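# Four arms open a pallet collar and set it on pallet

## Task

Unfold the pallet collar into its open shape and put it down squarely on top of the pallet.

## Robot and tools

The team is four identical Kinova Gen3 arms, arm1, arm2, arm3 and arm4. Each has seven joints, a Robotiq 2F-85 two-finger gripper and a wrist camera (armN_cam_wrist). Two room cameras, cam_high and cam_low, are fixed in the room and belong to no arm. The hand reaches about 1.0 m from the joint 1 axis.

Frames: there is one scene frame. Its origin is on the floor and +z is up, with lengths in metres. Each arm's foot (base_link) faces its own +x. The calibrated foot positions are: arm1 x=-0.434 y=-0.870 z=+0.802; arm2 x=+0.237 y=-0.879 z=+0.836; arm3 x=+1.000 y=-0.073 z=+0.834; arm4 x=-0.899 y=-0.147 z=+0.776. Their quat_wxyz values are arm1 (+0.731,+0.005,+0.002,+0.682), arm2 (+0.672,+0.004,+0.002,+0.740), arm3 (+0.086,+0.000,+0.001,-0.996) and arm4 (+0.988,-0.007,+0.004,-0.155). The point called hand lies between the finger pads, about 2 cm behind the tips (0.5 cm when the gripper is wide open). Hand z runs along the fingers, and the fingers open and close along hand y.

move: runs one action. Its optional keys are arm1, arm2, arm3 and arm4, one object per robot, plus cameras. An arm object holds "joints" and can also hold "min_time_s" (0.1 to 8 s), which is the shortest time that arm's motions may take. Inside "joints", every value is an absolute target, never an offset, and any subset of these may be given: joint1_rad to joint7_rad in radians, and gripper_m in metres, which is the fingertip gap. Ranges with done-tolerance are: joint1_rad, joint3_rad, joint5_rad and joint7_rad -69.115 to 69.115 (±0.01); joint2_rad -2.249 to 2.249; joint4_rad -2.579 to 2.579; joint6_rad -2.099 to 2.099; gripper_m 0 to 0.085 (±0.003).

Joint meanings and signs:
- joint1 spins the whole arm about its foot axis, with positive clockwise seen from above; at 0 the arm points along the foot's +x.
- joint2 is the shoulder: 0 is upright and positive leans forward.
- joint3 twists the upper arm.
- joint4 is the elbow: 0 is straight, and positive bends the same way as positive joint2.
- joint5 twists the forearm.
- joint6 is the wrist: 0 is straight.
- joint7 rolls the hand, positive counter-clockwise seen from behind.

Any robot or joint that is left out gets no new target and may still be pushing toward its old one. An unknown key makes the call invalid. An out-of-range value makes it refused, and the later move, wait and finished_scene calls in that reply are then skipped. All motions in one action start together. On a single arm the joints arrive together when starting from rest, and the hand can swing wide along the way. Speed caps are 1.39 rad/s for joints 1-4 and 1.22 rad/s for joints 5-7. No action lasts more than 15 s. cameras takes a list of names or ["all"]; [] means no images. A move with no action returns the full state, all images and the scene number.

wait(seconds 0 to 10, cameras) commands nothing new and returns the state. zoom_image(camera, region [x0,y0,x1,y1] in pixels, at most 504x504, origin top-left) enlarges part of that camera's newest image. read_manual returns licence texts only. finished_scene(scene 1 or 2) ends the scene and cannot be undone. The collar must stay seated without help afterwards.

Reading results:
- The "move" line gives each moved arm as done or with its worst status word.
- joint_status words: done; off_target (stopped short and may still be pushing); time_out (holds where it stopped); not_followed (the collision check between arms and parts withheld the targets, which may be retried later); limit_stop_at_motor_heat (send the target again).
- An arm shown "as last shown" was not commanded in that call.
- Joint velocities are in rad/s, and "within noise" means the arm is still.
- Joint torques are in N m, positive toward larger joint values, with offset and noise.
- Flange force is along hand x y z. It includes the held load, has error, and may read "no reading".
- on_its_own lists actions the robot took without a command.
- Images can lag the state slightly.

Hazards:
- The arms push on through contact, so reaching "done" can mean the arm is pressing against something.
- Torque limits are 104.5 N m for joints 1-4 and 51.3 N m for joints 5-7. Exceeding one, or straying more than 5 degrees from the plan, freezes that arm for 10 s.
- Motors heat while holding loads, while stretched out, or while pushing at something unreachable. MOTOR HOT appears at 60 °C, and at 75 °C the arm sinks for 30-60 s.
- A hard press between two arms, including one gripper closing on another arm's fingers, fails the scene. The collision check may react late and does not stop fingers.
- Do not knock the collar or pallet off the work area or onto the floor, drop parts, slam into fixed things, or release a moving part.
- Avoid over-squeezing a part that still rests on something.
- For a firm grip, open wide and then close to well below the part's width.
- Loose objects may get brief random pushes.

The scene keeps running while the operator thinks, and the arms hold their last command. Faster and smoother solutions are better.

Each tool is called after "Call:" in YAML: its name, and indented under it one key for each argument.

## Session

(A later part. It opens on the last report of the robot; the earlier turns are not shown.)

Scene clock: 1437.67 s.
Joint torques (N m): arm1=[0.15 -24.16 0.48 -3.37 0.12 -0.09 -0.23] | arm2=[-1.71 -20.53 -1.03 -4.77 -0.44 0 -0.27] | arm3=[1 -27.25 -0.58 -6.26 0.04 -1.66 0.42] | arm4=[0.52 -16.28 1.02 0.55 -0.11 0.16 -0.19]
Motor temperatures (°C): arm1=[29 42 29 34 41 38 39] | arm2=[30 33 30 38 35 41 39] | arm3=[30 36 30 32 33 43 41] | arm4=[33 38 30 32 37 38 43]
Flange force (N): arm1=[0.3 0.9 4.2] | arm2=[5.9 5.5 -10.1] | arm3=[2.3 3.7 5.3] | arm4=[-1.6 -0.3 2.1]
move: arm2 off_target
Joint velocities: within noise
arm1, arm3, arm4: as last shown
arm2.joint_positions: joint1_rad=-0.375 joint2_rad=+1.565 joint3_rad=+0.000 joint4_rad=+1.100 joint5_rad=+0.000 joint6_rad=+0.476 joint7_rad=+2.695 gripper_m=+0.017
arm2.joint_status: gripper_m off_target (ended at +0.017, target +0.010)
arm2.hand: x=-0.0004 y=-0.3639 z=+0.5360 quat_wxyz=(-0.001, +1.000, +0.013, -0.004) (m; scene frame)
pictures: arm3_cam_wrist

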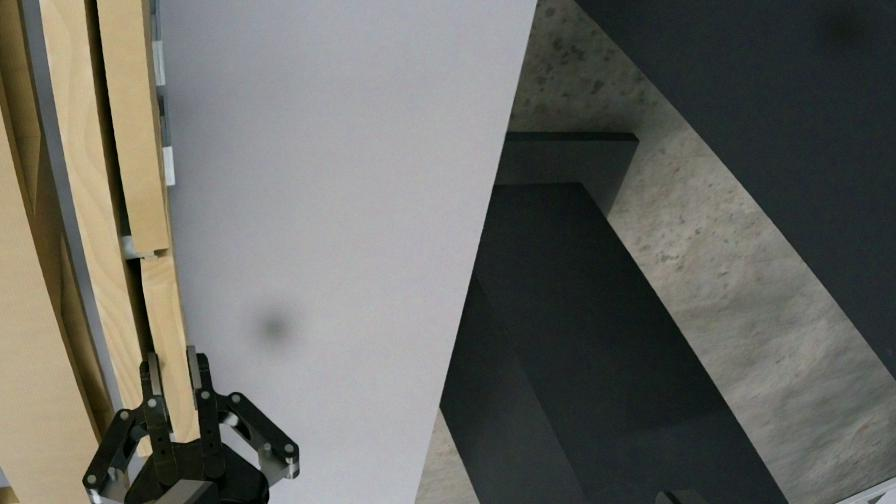

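Call:
move:
  arm2: {"joints": {"joint1_rad": -0.3831, "joint2_rad": 1.5549, "joint4_rad": 1.1423, "joint6_rad": 0.4444, "joint7_rad": 2.6873}, "min_time_s": 4}
  cameras: ["arm3_cam_wrist", "arm4_cam_wrist"]

Call:
zoom_image:
  camera: "arm3_cam_wrist"
  region: [110, 310, 220, 420]

Scene clock: 1478.10 s.
Joint torques (N m): arm1=[0.03 -24.12 0.47 -3.44 0.09 -0.15 -0.22] | arm2=[-4.74 -15.02 -4.62 -2.65 -1.33 0.68 -0.26] | arm3=[0.99 -27.25 -0.59 -6.27 0.07 -1.65 0.43] | arm4=[0.62 -16.27 1.01 0.57 -0.1 0.16 -0.12]
Motor temperatures (°C): arm1=[29 42 29 34 41 38 39] | arm2=[30 34 30 38 35 41 39] | arm3=[30 36 30 32 33 43 41] | arm4=[33 38 30 32 37 38 43]
Flange force (N): arm1=[0.1 0.8 4.0] | arm2=[10.7 2.4 -18.1] | arm3=[2.4 3.8 5.3] | arm4=[-1.8 0.1 2.0]
move: arm2 done
Joint velocities: within noise
arm1, arm3, arm4: as last shown
arm2.joint_positions: joint1_rad=-0.383 joint2_rad=+1.555 joint3_rad=+0.000 joint4_rad=+1.142 joint5_rad=+0.000 joint6_rad=+0.444 joint7_rad=+2.687 gripper_m=+0.017
arm2.joint_status: all done
arm2.hand: x=-0.0003 y=-0.3738 z=+0.5360 quat_wxyz=(-0.001, +1.000, +0.013, -0.004) (m; scene frame)
pictures: arm3_cam_wrist, arm4_cam_wrist

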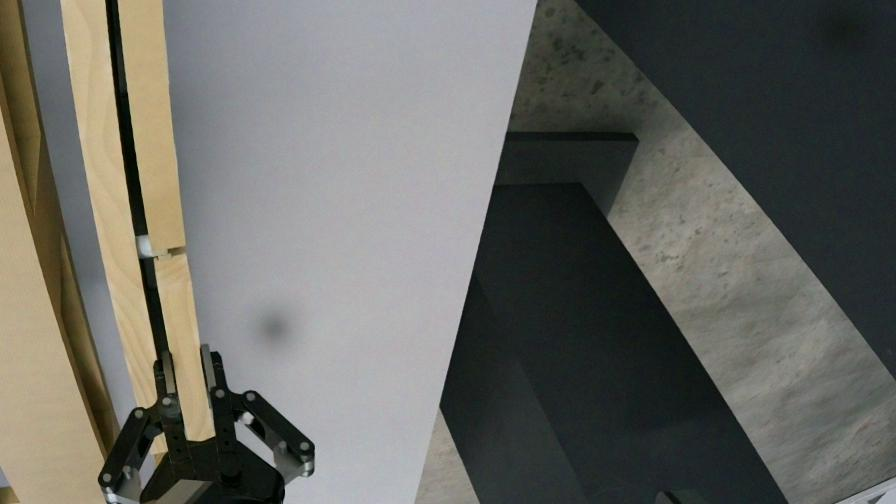

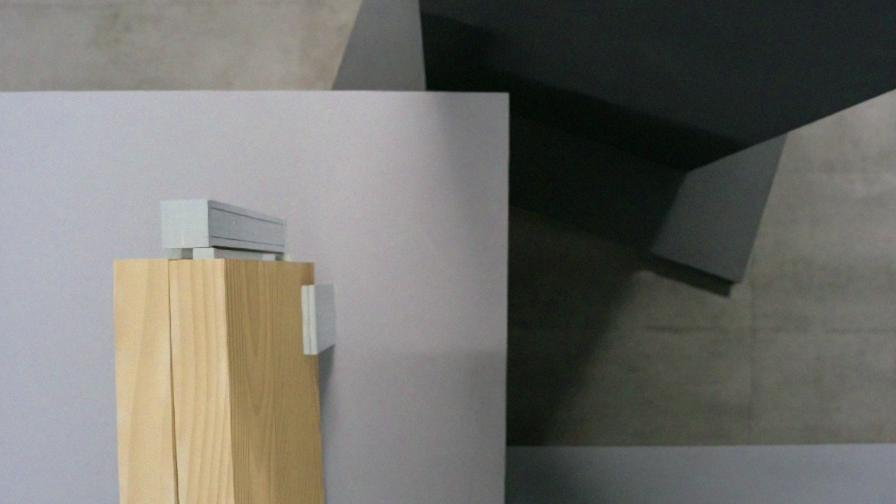

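Scaled by 4.582 from the camera's 896x504 image, which has a finer 1280x720 frame.

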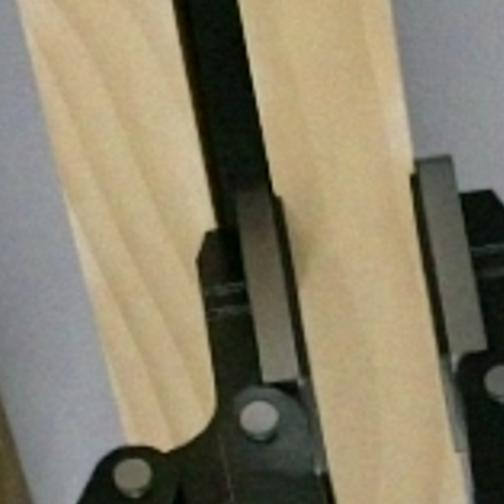

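Call:
move:
  arm2: {"joints": {"joint1_rad": -0.3736, "joint2_rad": 1.5675, "joint4_rad": 1.0915, "joint6_rad": 0.4826, "joint7_rad": 2.6968}, "min_time_s": 4}
  arm1: {"joints": {"joint1_rad": 0.3628, "joint2_rad": 1.3342, "joint4_rad": 1.1798, "joint6_rad": 0.6276, "joint7_rad": 0.4652, "gripper_m": 0.03}, "min_time_s": 5}

Call:
move:
  arm4: {"joints": {"joint6_rad": -0.80}, "min_time_s": 3}
  cameras: ["arm1_cam_wrist", "arm3_cam_wrist", "arm4_cam_wrist"]

Scene clock: 1566.63 s.
Joint torques (N m): arm1=[0.04 -26.93 0.46 -5.64 0.1 -0.07 -0.24] | arm2=[-0.54 -22.83 0.44 -5.49 -0.13 -0.07 -0.25] | arm3=[0.98 -27.24 -0.63 -6.26 0.05 -1.64 0.45] | arm4=[0.59 -16.22 1.01 0.46 -0.04 0.14 -0.12]
Motor temperatures (°C): arm1=[29 42 29 34 41 38 39] | arm2=[30 34 30 38 35 41 39] | arm3=[30 36 30 32 33 43 41] | arm4=[33 38 30 32 37 38 43]
Flange force (N): arm1=[-0.7 1.4 3.8] | arm2=[4.2 6.7 -6.4] | arm3=[2.4 3.8 5.3] | arm4=[-1.5 0.2 1.8]
move: arm1 done; arm2 done
Joint velocities: within noise
arm1.joint_positions: joint1_rad=+0.363 joint2_rad=+1.334 joint3_rad=+0.000 joint4_rad=+1.180 joint5_rad=+0.000 joint6_rad=+0.628 joint7_rad=+0.465 gripper_m=+0.030
arm1.joint_status: all done
arm1.hand: x=-0.1652 y=-0.3399 z=+0.6202 quat_wxyz=(+0.005, +0.017, -1.000, -0.003) (m; scene frame)
arm2.joint_positions: joint1_rad=-0.374 joint2_rad=+1.568 joint3_rad=+0.000 joint4_rad=+1.091 joint5_rad=+0.000 joint6_rad=+0.483 joint7_rad=+2.697 gripper_m=+0.017
arm2.joint_status: all done
arm2.hand: x=-0.0004 y=-0.3620 z=+0.5361 quat_wxyz=(-0.001, +1.000, +0.013, -0.004) (m; scene frame)
arm3.joint_positions: joint1_rad=-0.288 joint2_rad=+1.190 joint3_rad=+0.000 joint4_rad=+1.377 joint5_rad=+0.000 joint6_rad=-0.265 joint7_rad=+1.107 gripper_m=+0.085
arm3.joint_status: not commanded
arm3.hand: x=+0.2783 y=-0.4033 z=+0.8028 quat_wxyz=(-0.181, -0.913, +0.001, +0.365) (m; scene frame)
arm4: as last shown
pictures: none

Scene clock: 1569.93 s.
Joint torques (N m): arm1=[0.06 -26.95 0.48 -5.59 0.12 -0.02 -0.24] | arm2=[-0.56 -22.84 0.41 -5.48 -0.14 -0.06 -0.26] | arm3=[0.97 -27.25 -0.54 -6.23 0.03 -1.65 0.44] | arm4=[0.65 -18.36 1.07 -1.64 -0.1 -2.05 -0.14]
Motor temperatures (°C): arm1=[29 42 29 34 41 38 39] | arm2=[30 34 30 38 35 41 39] | arm3=[30 36 30 32 33 43 41] | arm4=[33 38 30 32 37 38 43]
Flange force (N): arm1=[-0.7 1.5 4.0] | arm2=[4.2 6.7 -6.3] | arm3=[2.2 3.6 5.4] | arm4=[-0.2 0.8 2.4]
move: arm4 done
Joint velocities: within noise
arm1, arm2, arm3: as last shown
arm4.joint_positions: joint1_rad=+0.056 joint2_rad=+0.890 joint3_rad=+0.000 joint4_rad=+2.239 joint5_rad=+0.000 joint6_rad=-0.800 joint7_rad=+1.925 gripper_m=+0.085
arm4.joint_status: all done
arm4.hand: x=-0.3879 y=-0.3697 z=+0.7949 quat_wxyz=(-0.366, -0.003, -0.919, +0.145) (m; scene frame)
pictures: arm1_cam_wrist, arm3_cam_wrist, arm4_cam_wrist

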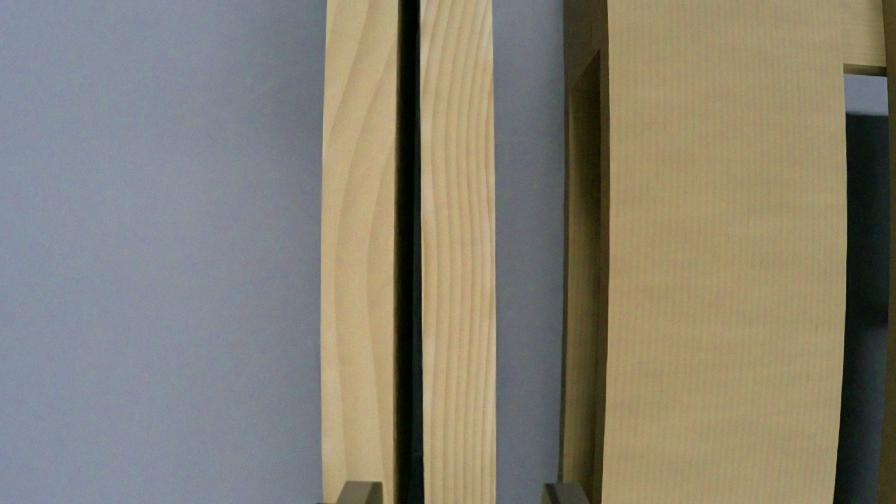

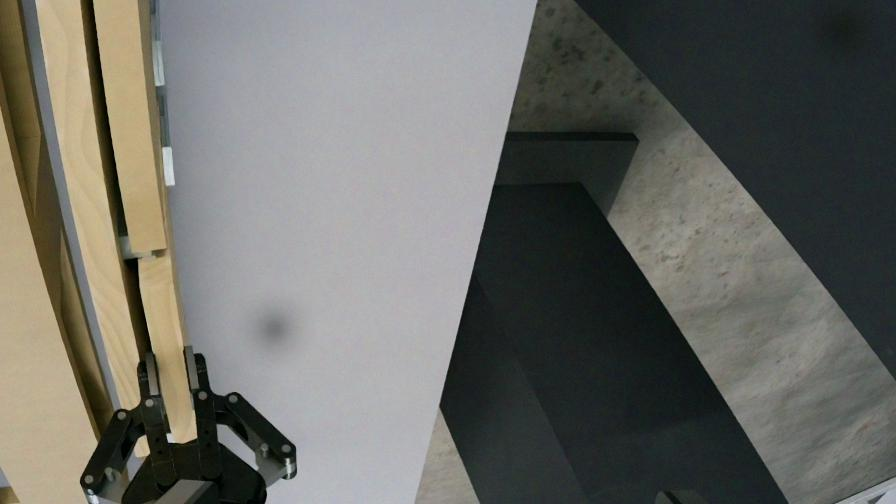

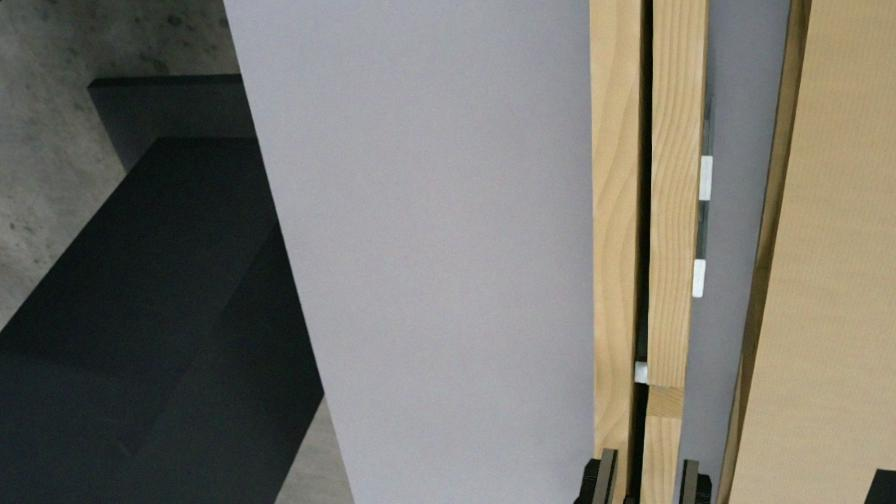

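Call:
zoom_image:
  camera: "arm1_cam_wrist"
  region: [300, 404, 600, 504]

Call:
zoom_image:
  camera: "arm4_cam_wrist"
  region: [540, 330, 740, 504]

Scaled by 1.680 from the camera's 896x504 image, which has a finer 1280x720 frame.

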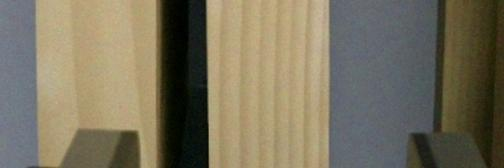

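Scaled by 2.520 from the camera's 896x504 image, which has a finer 1280x720 frame.

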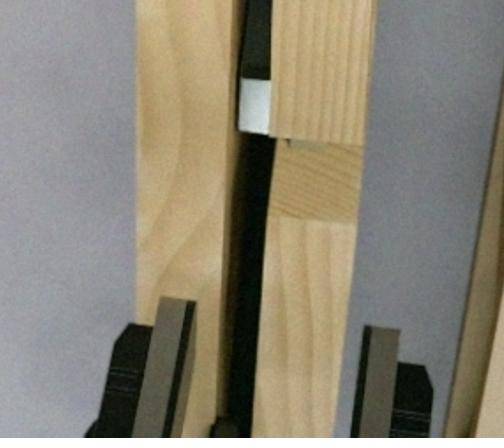

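Call:
move:
  arm3: {"joints": {"joint1_rad": -0.4799, "joint2_rad": 1.2615, "joint4_rad": 1.5272, "joint6_rad": 0.3529, "joint7_rad": 0.9457, "gripper_m": 0.004}, "min_time_s": 4}
  arm4: {"joints": {"joint1_rad": 0.3338, "joint2_rad": 1.0661, "joint4_rad": 1.9906, "joint6_rad": 0.0849, "joint7_rad": 2.2329, "gripper_m": 0.004}, "min_time_s": 4}

Call:
move:
  cameras: ["arm1_cam_wrist", "arm2_cam_wrist", "arm3_cam_wrist", "arm4_cam_wrist", "cam_high", "cam_low"]

Scene clock: 1710.70 s.
Joint torques (N m): arm1=[0.02 -26.88 0.45 -5.55 0.09 -0.05 -0.22] | arm2=[-0.51 -22.85 0.41 -5.52 -0.13 -0.07 -0.26] | arm3=[0.98 -23.62 -0.57 -2.45 0.03 0.42 0.45] | arm4=[0.61 -18.8 1.14 -0.18 -0.06 0.14 -0.19]
Motor temperatures (°C): arm1=[29 40 29 35 41 38 39] | arm2=[30 36 30 38 35 41 39] | arm3=[30 36 30 32 33 43 41] | arm4=[33 39 30 32 37 38 43]
Flange force (N): arm1=[-0.8 1.7 3.9] | arm2=[4.2 6.8 -6.4] | arm3=[-0.1 3.7 3.7] | arm4=[-1.5 -0.8 1.7]
move: arm3 done; arm4 done
Joint velocities: within noise
arm1, arm2: as last shown
arm2.joint_positions: joint1_rad=-0.374 joint2_rad=+1.567 joint3_rad=+0.000 joint4_rad=+1.091 joint5_rad=+0.000 joint6_rad=+0.483 joint7_rad=+2.697 gripper_m=+0.017
arm3.joint_positions: joint1_rad=-0.480 joint2_rad=+1.262 joint3_rad=+0.000 joint4_rad=+1.527 joint5_rad=+0.000 joint6_rad=+0.353 joint7_rad=+0.946 gripper_m=+0.004
arm3.joint_status: all done
arm3.hand: x=+0.5800 y=-0.3621 z=+0.6401 quat_wxyz=(+0.001, -1.000, -0.013, +0.000) (m; scene frame)
arm4.joint_positions: joint1_rad=+0.334 joint2_rad=+1.066 joint3_rad=+0.000 joint4_rad=+1.991 joint5_rad=+0.000 joint6_rad=+0.085 joint7_rad=+2.233 gripper_m=+0.004
arm4.joint_status: all done
arm4.hand: x=-0.6001 y=-0.4057 z=+0.6398 quat_wxyz=(+0.005, +0.008, -1.000, +0.006) (m; scene frame)
pictures: none

Scene clock: 1710.70 s.
Joint torques (N m): arm1=[0.02 -26.88 0.45 -5.55 0.09 -0.05 -0.22] | arm2=[-0.51 -22.85 0.41 -5.52 -0.13 -0.07 -0.26] | arm3=[0.98 -23.62 -0.57 -2.45 0.03 0.42 0.45] | arm4=[0.61 -18.8 1.14 -0.18 -0.06 0.14 -0.19]
Motor temperatures (°C): arm1=[29 40 29 35 41 38 39] | arm2=[30 36 30 38 35 41 39] | arm3=[30 36 30 32 33 43 41] | arm4=[33 39 30 32 37 38 43]
Flange force (N): arm1=[-0.8 1.7 3.9] | arm2=[4.2 6.8 -6.4] | arm3=[-0.1 3.7 3.7] | arm4=[-1.5 -0.8 1.7]
Joint velocities: within noise
arm1.joint_positions: joint1_rad=+0.363 joint2_rad=+1.334 joint3_rad=+0.000 joint4_rad=+1.180 joint5_rad=+0.000 joint6_rad=+0.628 joint7_rad=+0.465 gripper_m=+0.030
arm1.joint_status: not commanded
arm1.hand: x=-0.1652 y=-0.3399 z=+0.6202 quat_wxyz=(+0.005, +0.017, -1.000, -0.003) (m; scene frame)
arm2.joint_positions: joint1_rad=-0.374 joint2_rad=+1.567 joint3_rad=+0.000 joint4_rad=+1.091 joint5_rad=+0.000 joint6_rad=+0.483 joint7_rad=+2.697 gripper_m=+0.017
arm2.joint_status: not commanded
arm2.hand: x=-0.0004 y=-0.3620 z=+0.5361 quat_wxyz=(-0.001, +1.000, +0.013, -0.004) (m; scene frame)
arm3.joint_positions: joint1_rad=-0.480 joint2_rad=+1.262 joint3_rad=+0.000 joint4_rad=+1.527 joint5_rad=+0.000 joint6_rad=+0.353 joint7_rad=+0.946 gripper_m=+0.004
arm3.joint_status: all done
arm3.hand: x=+0.5800 y=-0.3621 z=+0.6401 quat_wxyz=(+0.001, -1.000, -0.013, +0.000) (m; scene frame)
arm4.joint_positions: joint1_rad=+0.334 joint2_rad=+1.066 joint3_rad=+0.000 joint4_rad=+1.991 joint5_rad=+0.000 joint6_rad=+0.085 joint7_rad=+2.233 gripper_m=+0.004
arm4.joint_status: all done
arm4.hand: x=-0.6001 y=-0.4057 z=+0.6398 quat_wxyz=(+0.005, +0.008, -1.000, +0.006) (m; scene frame)
pictures: arm1_cam_wrist, arm2_cam_wrist, arm3_cam_wrist, arm4_cam_wrist, cam_high, cam_low

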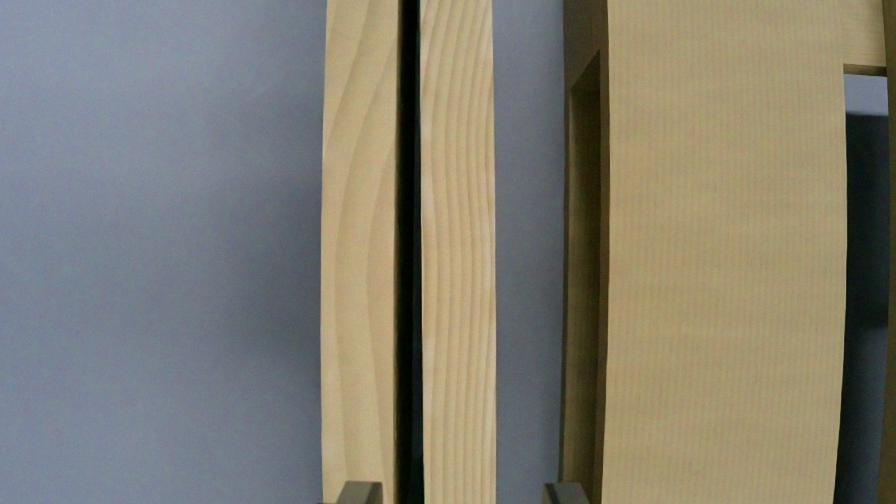

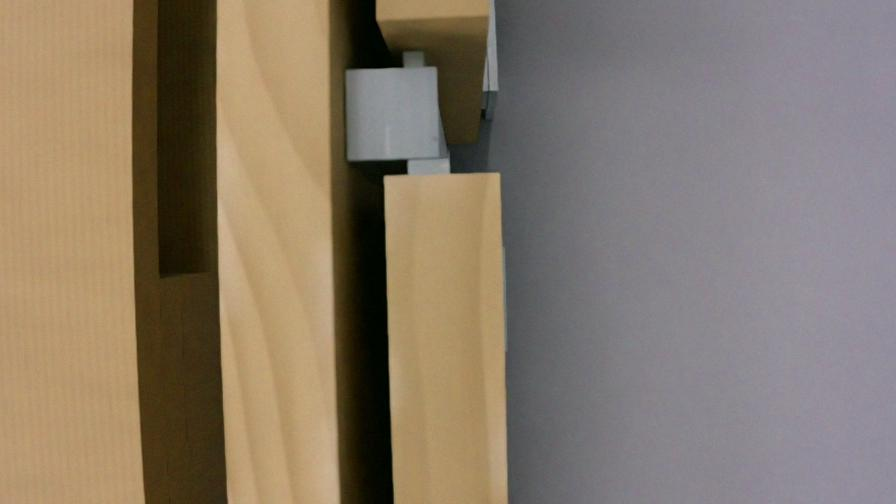

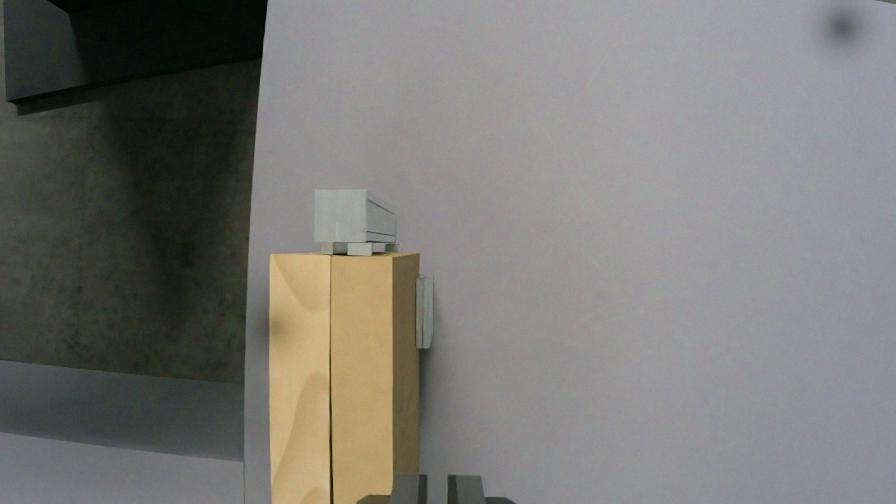

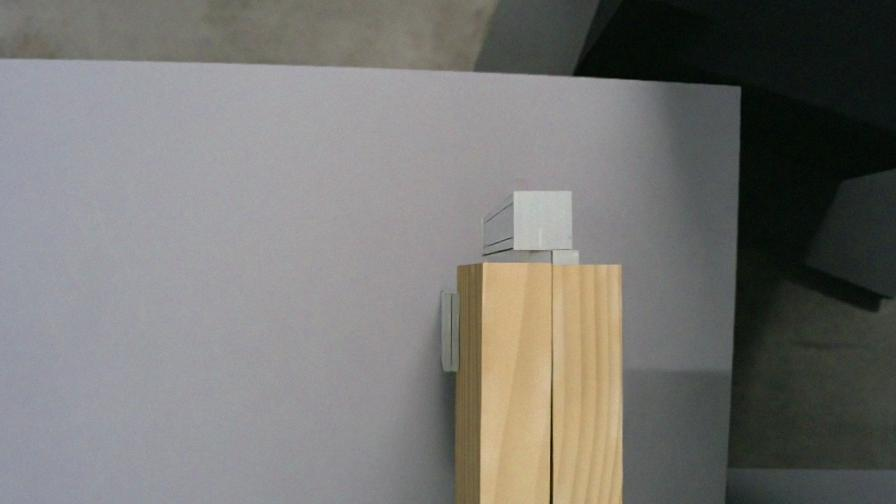

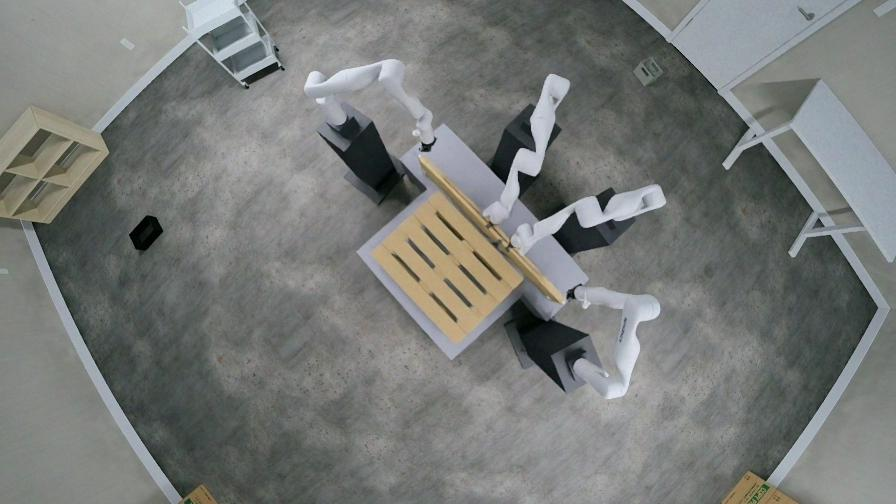

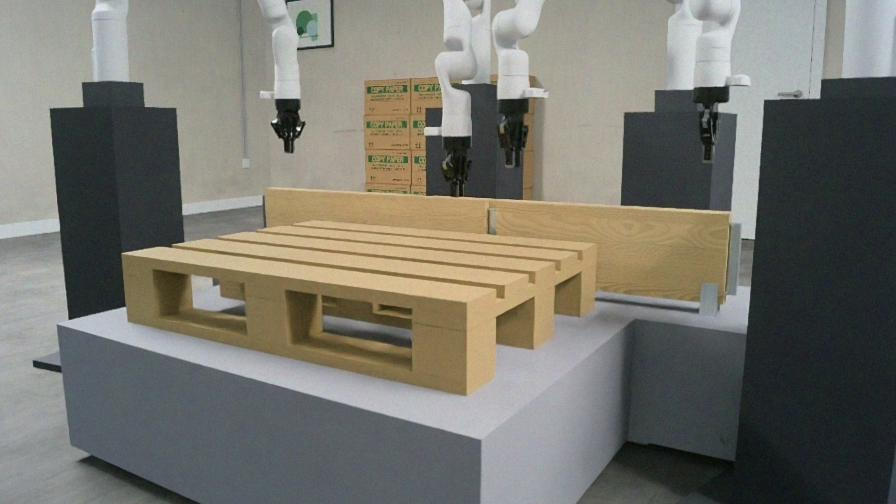

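Call:
move:
  arm3: {"joints": {"joint1_rad": -0.4803, "joint2_rad": 1.5479, "joint4_rad": 1.3068, "joint6_rad": 0.2869, "joint7_rad": 0.9454}, "min_time_s": 3}
  arm4: {"joints": {"joint1_rad": 0.3265, "joint2_rad": 1.3819, "joint4_rad": 1.8204, "joint6_rad": -0.0607, "joint7_rad": 2.2256}, "min_time_s": 3}
  cameras: ["arm3_cam_wrist", "arm4_cam_wrist"]

Scene clock: 1730.37 s.
Joint torques (N m): arm1=[0.03 -26.84 0.44 -5.61 0.13 -0.04 -0.21] | arm2=[-1.12 -24.54 -0.17 -3.92 -0.17 1.29 -0.16] | arm3=[1.71 -23.24 0.25 -1.45 0.13 0.66 0.46] | arm4=[-0.94 -16.94 -1.33 2.98 -0.05 1.06 -0.17]
Motor temperatures (°C): arm1=[29 40 29 35 41 38 39] | arm2=[30 36 30 38 35 41 39] | arm3=[30 36 30 32 33 43 41] | arm4=[33 39 30 32 37 38 43]
Flange force (N): arm1=[-0.6 1.4 3.7] | arm2=[3.1 1.9 1.4] | arm3=[0.6 4.9 3.4] | arm4=[-1.3 -5.7 -0.7]
move: arm3 done; arm4 done
Joint velocities: within noise
arm1, arm2: as last shown
arm3.joint_positions: joint1_rad=-0.480 joint2_rad=+1.548 joint3_rad=+0.000 joint4_rad=+1.307 joint5_rad=+0.000 joint6_rad=+0.287 joint7_rad=+0.945 gripper_m=+0.004
arm3.joint_status: all done
arm3.hand: x=+0.5801 y=-0.3621 z=+0.5151 quat_wxyz=(+0.001, -1.000, -0.014, +0.000) (m; scene frame)
arm4.joint_positions: joint1_rad=+0.327 joint2_rad=+1.382 joint3_rad=+0.000 joint4_rad=+1.820 joint5_rad=+0.000 joint6_rad=-0.061 joint7_rad=+2.226 gripper_m=+0.004
arm4.joint_status: all done
arm4.hand: x=-0.6000 y=-0.4046 z=+0.5148 quat_wxyz=(+0.005, +0.008, -1.000, +0.006) (m; scene frame)
pictures: arm3_cam_wrist, arm4_cam_wrist

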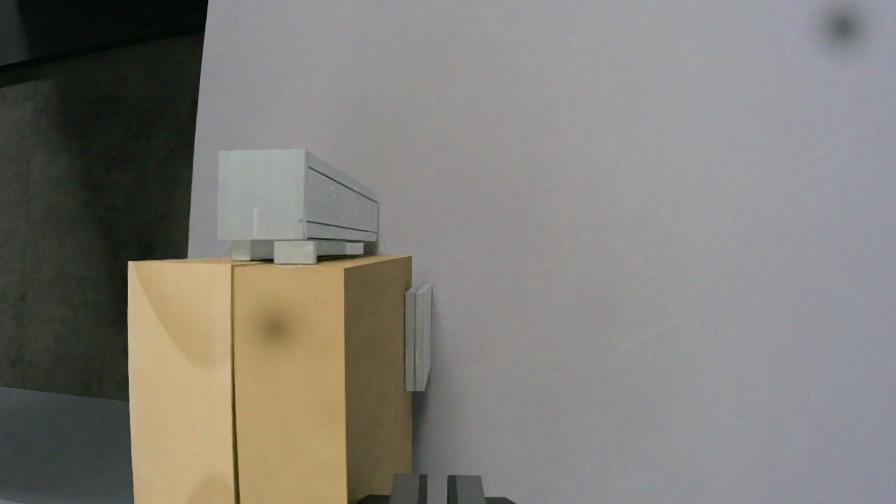

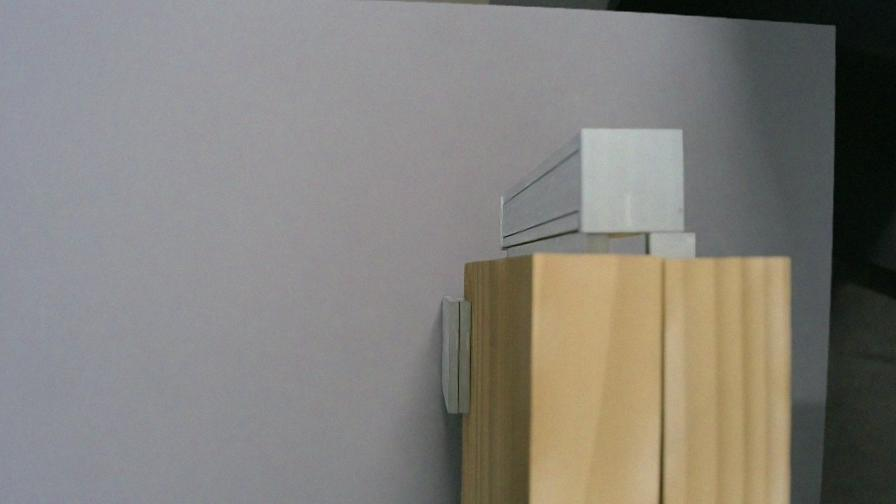

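Call:
move:
  arm2: {"joints": {"joint1_rad": -0.3831, "joint2_rad": 1.5549, "joint4_rad": 1.1423, "joint6_rad": 0.4444, "joint7_rad": 2.6873}, "min_time_s": 4}
  cameras: ["arm1_cam_wrist", "arm2_cam_wrist", "arm3_cam_wrist", "arm4_cam_wrist"]

Scene clock: 1739.77 s.
Joint torques (N m): arm1=[0 -26.91 0.45 -5.67 0.06 -0.04 -0.23] | arm2=[-3.4 -22.14 -2.24 -2.39 -0.3 1.77 0.29] | arm3=[4.01 -22.3 2.9 -1.21 0.5 0.73 0.48] | arm4=[-1.23 -18.97 -1.52 1.65 -0.03 0.4 -0.16]
Motor temperatures (°C): arm1=[29 40 29 35 41 38 39] | arm2=[30 37 30 38 35 41 39] | arm3=[30 36 30 32 33 43 41] | arm4=[33 39 30 32 37 38 43]
Flange force (N): arm1=[-0.6 1.2 3.8] | arm2=[5.4 -1.1 -0.6] | arm3=[3.2 8.6 1.7] | arm4=[0.9 -4.8 1.4]
move: arm2 done
Joint velocities: within noise
arm1, arm3, arm4: as last shown
arm2.joint_positions: joint1_rad=-0.383 joint2_rad=+1.555 joint3_rad=+0.000 joint4_rad=+1.142 joint5_rad=+0.000 joint6_rad=+0.444 joint7_rad=+2.687 gripper_m=+0.017
arm2.joint_status: all done
arm2.hand: x=-0.0003 y=-0.3738 z=+0.5360 quat_wxyz=(-0.001, +1.000, +0.013, -0.004) (m; scene frame)
arm3.hand: x=+0.5801 y=-0.3621 z=+0.5151 quat_wxyz=(+0.001, -1.000, -0.013, +0.000) (m; scene frame)
arm4.joint_positions: joint1_rad=+0.326 joint2_rad=+1.382 joint3_rad=+0.000 joint4_rad=+1.820 joint5_rad=+0.000 joint6_rad=-0.061 joint7_rad=+2.226 gripper_m=+0.004
pictures: arm1_cam_wrist, arm2_cam_wrist, arm3_cam_wrist, arm4_cam_wrist

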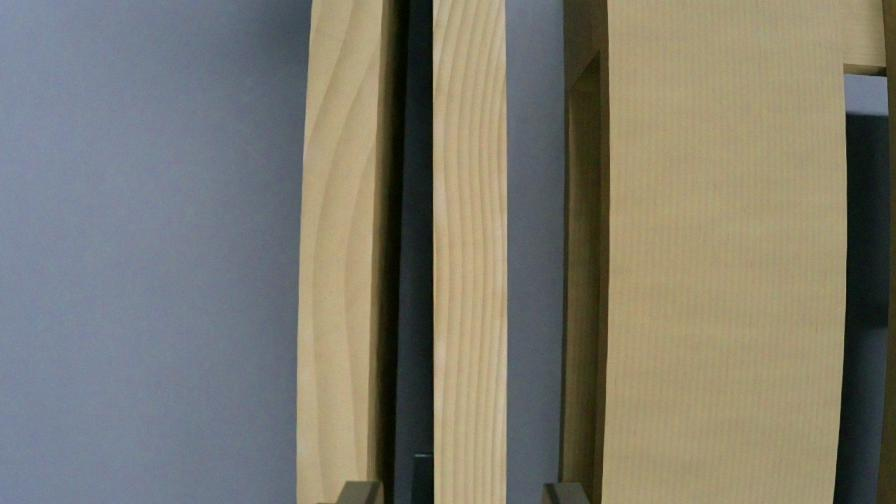

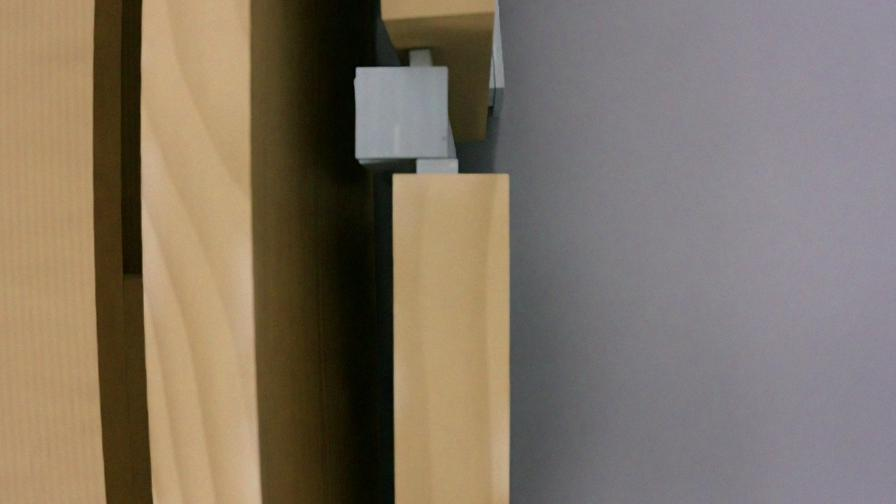

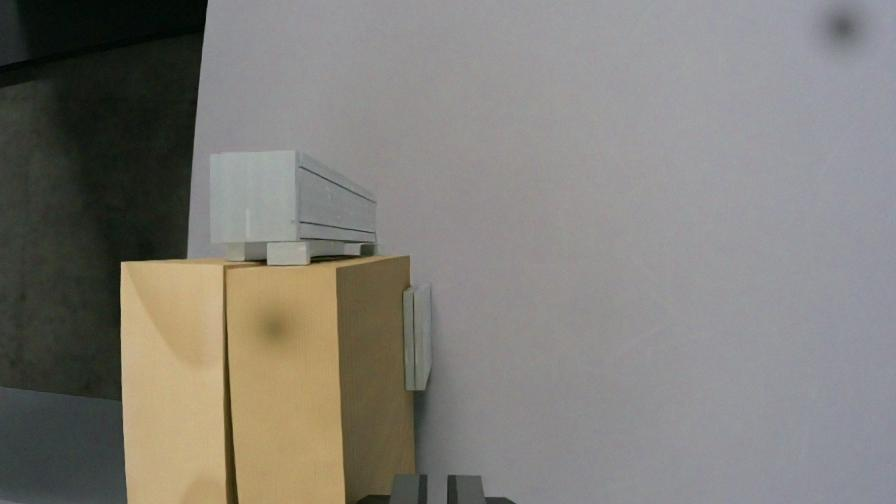

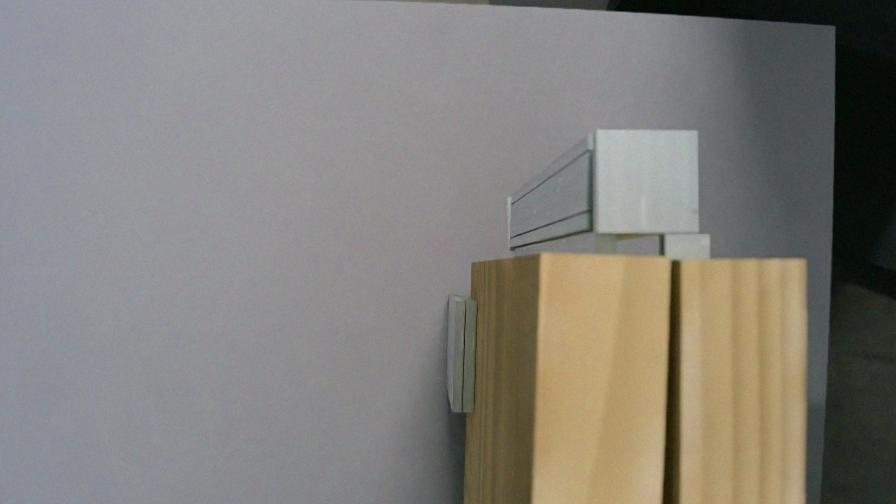

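Call:
move:
  arm2: {"joints": {"gripper_m": 0.03}}

Call:
move:
  arm2: {"joints": {"joint1_rad": -0.3830, "joint2_rad": 1.6404, "joint4_rad": 1.0566, "joint6_rad": 0.4446, "joint7_rad": 2.6874}, "min_time_s": 3}
  cameras: ["arm2_cam_wrist"]

Call:
move:
  arm2: {"joints": {"gripper_m": 0.01}}

Scene clock: 1764.10 s.
Joint torques (N m): arm1=[0.07 -27 0.47 -5.66 0.09 -0.11 -0.2] | arm2=[-0.5 -24.56 0.52 -5.88 -0.02 -0.15 -0.16] | arm3=[2.21 -23.22 0.84 -1.4 0.22 0.71 0.45] | arm4=[0.62 -19.64 1.19 1.15 -0.14 0.12 -0.15]
Motor temperatures (°C): arm1=[29 41 29 35 41 38 39] | arm2=[30 37 30 38 35 41 39] | arm3=[30 36 30 32 33 43 41] | arm4=[33 39 30 32 37 38 43]
Flange force (N): arm1=[-0.7 1.6 3.9] | arm2=[4.1 7.0 -3.1] | arm3=[1.1 5.7 3.5] | arm4=[-1.4 -0.6 2.0]
move: arm2 done
Joint velocities: within noise
arm1, arm3, arm4: as last shown
arm2.joint_positions: joint1_rad=-0.383 joint2_rad=+1.555 joint3_rad=+0.000 joint4_rad=+1.142 joint5_rad=+0.000 joint6_rad=+0.444 joint7_rad=+2.687 gripper_m=+0.030
arm2.joint_status: all done
arm2.hand: x=-0.0003 y=-0.3738 z=+0.5360 quat_wxyz=(-0.001, +1.000, +0.013, -0.004) (m; scene frame)
pictures: none

Scene clock: 1767.40 s.
Joint torques (N m): arm1=[0.02 -26.93 0.51 -5.51 0.13 -0.02 -0.27] | arm2=[-0.62 -21.28 0.29 -5.82 -0.06 -0.51 -0.15] | arm3=[1.52 -23.67 0.06 -1.73 0.1 0.52 0.46] | arm4=[0.69 -19.68 1.14 1.14 -0.08 0.14 -0.19]
Motor temperatures (°C): arm1=[29 41 29 35 41 38 39] | arm2=[30 37 30 38 35 41 39] | arm3=[30 36 30 32 33 43 41] | arm4=[33 39 30 32 37 38 43]
Flange force (N): arm1=[-1.0 1.8 4.0] | arm2=[5.3 9.2 -11.5] | arm3=[0.6 4.4 3.7] | arm4=[-1.5 -0.4 2.1]
move: arm2 done
Joint velocities: within noise
arm1, arm3, arm4: as last shown
arm2.joint_positions: joint1_rad=-0.383 joint2_rad=+1.640 joint3_rad=+0.000 joint4_rad=+1.057 joint5_rad=+0.000 joint6_rad=+0.445 joint7_rad=+2.687 gripper_m=+0.030
arm2.joint_status: all done
arm2.hand: x=-0.0002 y=-0.3745 z=+0.5000 quat_wxyz=(-0.001, +1.000, +0.013, -0.004) (m; scene frame)
pictures: arm2_cam_wrist

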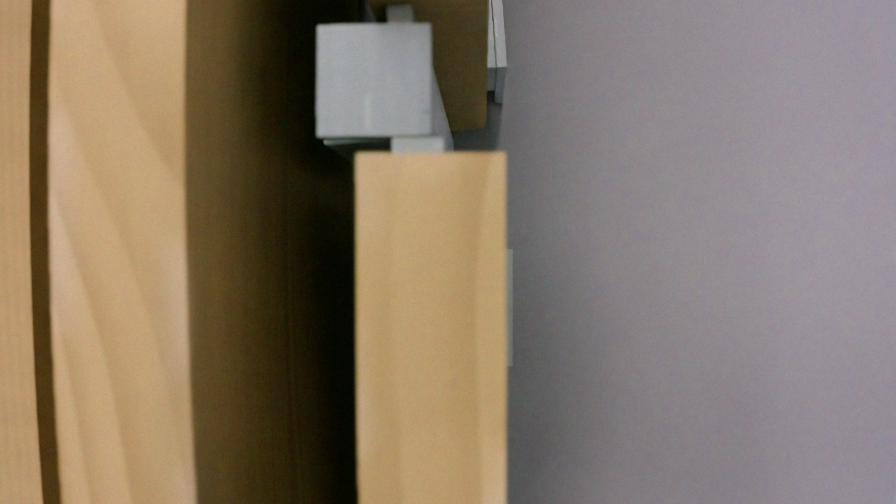

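Scene clock: 1768.03 s.
Joint torques (N m): arm1=[0.04 -26.96 0.49 -5.63 0.12 -0.05 -0.22] | arm2=[-1.68 -18.52 0.8 -5.27 0.89 -1.57 0.53] | arm3=[2.99 -23.36 1.75 -0.88 0.34 1.01 0.46] | arm4=[-0.88 -17.51 -1.09 3.86 0.02 1.5 -0.12]
Motor temperatures (°C): arm1=[29 41 29 35 41 38 39] | arm2=[30 37 30 38 35 41 39] | arm3=[30 36 30 32 33 43 41] | arm4=[33 39 30 32 37 38 43]
Flange force (N): arm1=[-0.7 1.5 3.9] | arm2=[4.6 5.9 -16.6] | arm3=[1.0 7.6 5.0] | arm4=[-2.4 -6.3 2.6]
move: arm2 off_target
Joint velocities: within noise
arm1, arm3: as last shown
arm2.joint_positions: joint1_rad=-0.383 joint2_rad=+1.640 joint3_rad=+0.000 joint4_rad=+1.057 joint5_rad=+0.000 joint6_rad=+0.445 joint7_rad=+2.687 gripper_m=+0.019
arm2.joint_status: gripper_m off_target (ended at +0.019, target +0.010)
arm2.hand: x=-0.0001 y=-0.3745 z=+0.5000 quat_wxyz=(-0.001, +1.000, +0.013, -0.004) (m; scene frame)
arm4.joint_positions: joint1_rad=+0.327 joint2_rad=+1.382 joint3_rad=+0.000 joint4_rad=+1.820 joint5_rad=+0.000 joint6_rad=-0.061 joint7_rad=+2.226 gripper_m=+0.004
arm4.joint_status: not commanded
arm4.hand: x=-0.6000 y=-0.4047 z=+0.5148 quat_wxyz=(+0.005, +0.008, -1.000, +0.006) (m; scene frame)
pictures: none

Call:
move:
  arm1: {"joints": {"joint1_rad": 0.3617, "joint2_rad": 1.5019, "joint4_rad": 1.0416, "joint6_rad": 0.5982, "joint7_rad": 0.4641, "gripper_m": 0.026}, "min_time_s": 3}
  arm3: {"joints": {"joint1_rad": -0.4799, "joint2_rad": 1.2615, "joint4_rad": 1.5272, "joint6_rad": 0.3529, "joint7_rad": 0.9457}, "min_time_s": 3}
  arm4: {"joints": {"joint1_rad": 0.3338, "joint2_rad": 1.0661, "joint4_rad": 1.9906, "joint6_rad": 0.0849, "joint7_rad": 2.2329}, "min_time_s": 3}
  cameras: ["arm1_cam_wrist", "arm3_cam_wrist", "arm4_cam_wrist"]

Scene clock: 1879.03 s.
Joint torques (N m): arm1=[0.01 -27.25 0.48 -5.47 0.15 -0.09 -0.23] | arm2=[-1.09 -18.4 1.31 -7.56 0.98 -2.95 0.55] | arm3=[0.94 -23.65 -0.59 -2.48 0.03 0.45 0.47] | arm4=[0.65 -18.76 1.06 -0.17 -0.09 0.15 -0.2]
Motor temperatures (°C): arm1=[29 42 29 35 41 38 39] | arm2=[30 37 30 38 35 41 39] | arm3=[30 37 31 32 33 42 41] | arm4=[33 40 30 32 37 38 43]
Flange force (N): arm1=[-0.6 1.3 4.0] | arm2=[6.1 12.0 -22.7] | arm3=[0.1 3.5 3.8] | arm4=[-1.5 -0.7 1.6]
move: arm1 done; arm3 done; arm4 done
Joint velocities: within noise
arm1.joint_positions: joint1_rad=+0.362 joint2_rad=+1.502 joint3_rad=+0.000 joint4_rad=+1.042 joint5_rad=+0.000 joint6_rad=+0.598 joint7_rad=+0.464 gripper_m=+0.026
arm1.joint_status: all done
arm1.hand: x=-0.1652 y=-0.3363 z=+0.5453 quat_wxyz=(+0.005, +0.017, -1.000, -0.003) (m; scene frame)
arm2: as last shown
arm2.hand: x=-0.0002 y=-0.3745 z=+0.5001 quat_wxyz=(-0.001, +1.000, +0.013, -0.004) (m; scene frame)
arm3.joint_positions: joint1_rad=-0.480 joint2_rad=+1.262 joint3_rad=+0.000 joint4_rad=+1.527 joint5_rad=+0.000 joint6_rad=+0.353 joint7_rad=+0.946 gripper_m=+0.004
arm3.joint_status: all done
arm3.hand: x=+0.5801 y=-0.3621 z=+0.6401 quat_wxyz=(+0.001, -1.000, -0.013, +0.000) (m; scene frame)
arm4.joint_positions: joint1_rad=+0.334 joint2_rad=+1.066 joint3_rad=+0.000 joint4_rad=+1.991 joint5_rad=+0.000 joint6_rad=+0.085 joint7_rad=+2.233 gripper_m=+0.004
arm4.joint_status: all done
arm4.hand: x=-0.6000 y=-0.4057 z=+0.6398 quat_wxyz=(+0.005, +0.008, -1.000, +0.006) (m; scene frame)
pictures: arm1_cam_wrist, arm3_cam_wrist, arm4_cam_wrist

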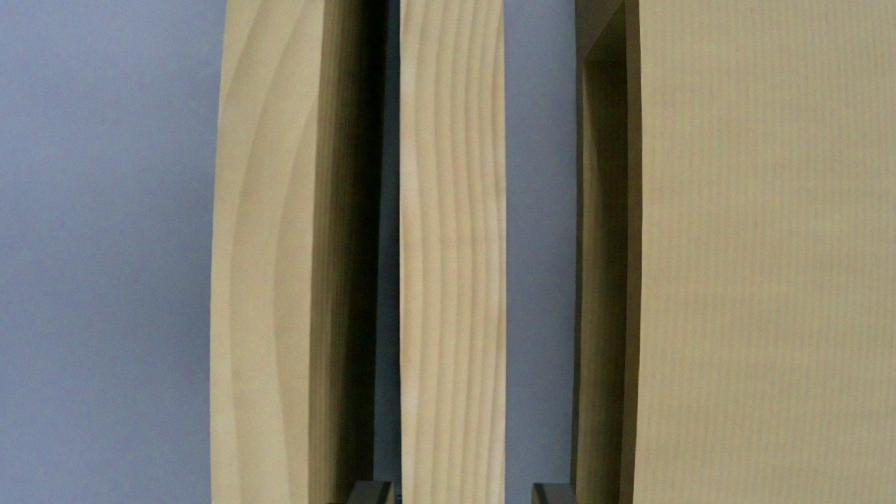

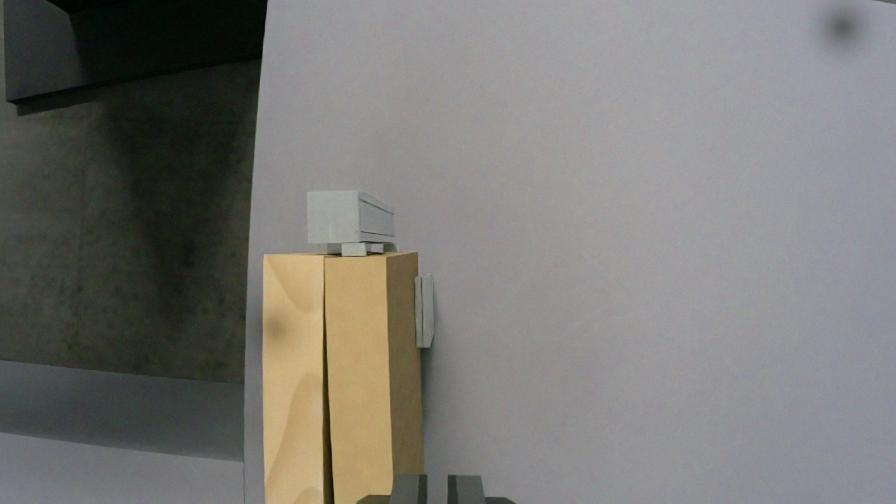

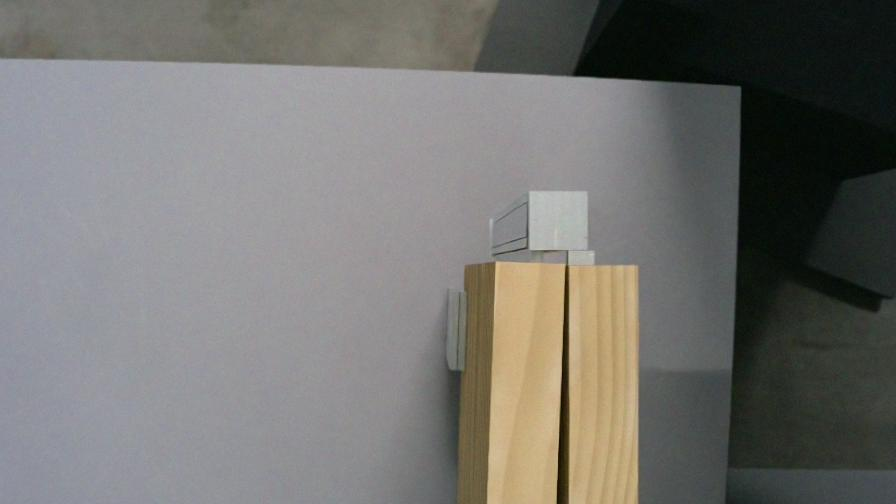

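Call:
move:
  arm1: {"joints": {"joint1_rad": 0.3633, "joint2_rad": 1.6063, "joint4_rad": 0.9432, "joint6_rad": 0.5921, "joint7_rad": 0.4657}, "min_time_s": 3}
  cameras: ["arm1_cam_wrist"]

Scene clock: 1893.67 s.
Joint torques (N m): arm1=[0.03 -27.25 0.4 -5.35 0.09 -0.08 -0.27] | arm2=[-1.11 -18.41 1.29 -7.6 0.97 -2.96 0.53] | arm3=[0.96 -23.63 -0.58 -2.46 0.03 0.45 0.44] | arm4=[0.67 -18.84 1.06 -0.16 -0.09 0.09 -0.17]
Motor temperatures (°C): arm1=[29 42 29 35 41 38 39] | arm2=[30 36 30 38 35 41 39] | arm3=[30 37 31 32 33 42 41] | arm4=[33 40 30 32 37 38 43]
Flange force (N): arm1=[-0.9 1.7 4.3] | arm2=[6.2 12.2 -22.8] | arm3=[0.0 3.6 3.8] | arm4=[-1.8 -0.8 1.7]
move: arm1 done
Joint velocities: within noise
arm1.joint_positions: joint1_rad=+0.363 joint2_rad=+1.606 joint3_rad=+0.000 joint4_rad=+0.943 joint5_rad=+0.000 joint6_rad=+0.592 joint7_rad=+0.466 gripper_m=+0.026
arm1.joint_status: all done
arm1.hand: x=-0.1651 y=-0.3372 z=+0.5003 quat_wxyz=(+0.005, +0.017, -1.000, -0.003) (m; scene frame)
arm2, arm3, arm4: as last shown
arm2.hand: x=-0.0002 y=-0.3745 z=+0.5000 quat_wxyz=(-0.001, +1.000, +0.013, -0.004) (m; scene frame)
pictures: arm1_cam_wrist

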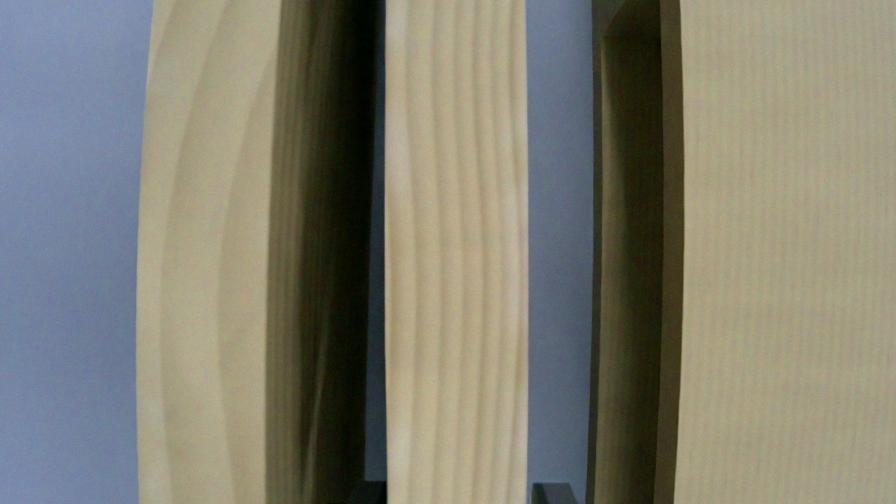

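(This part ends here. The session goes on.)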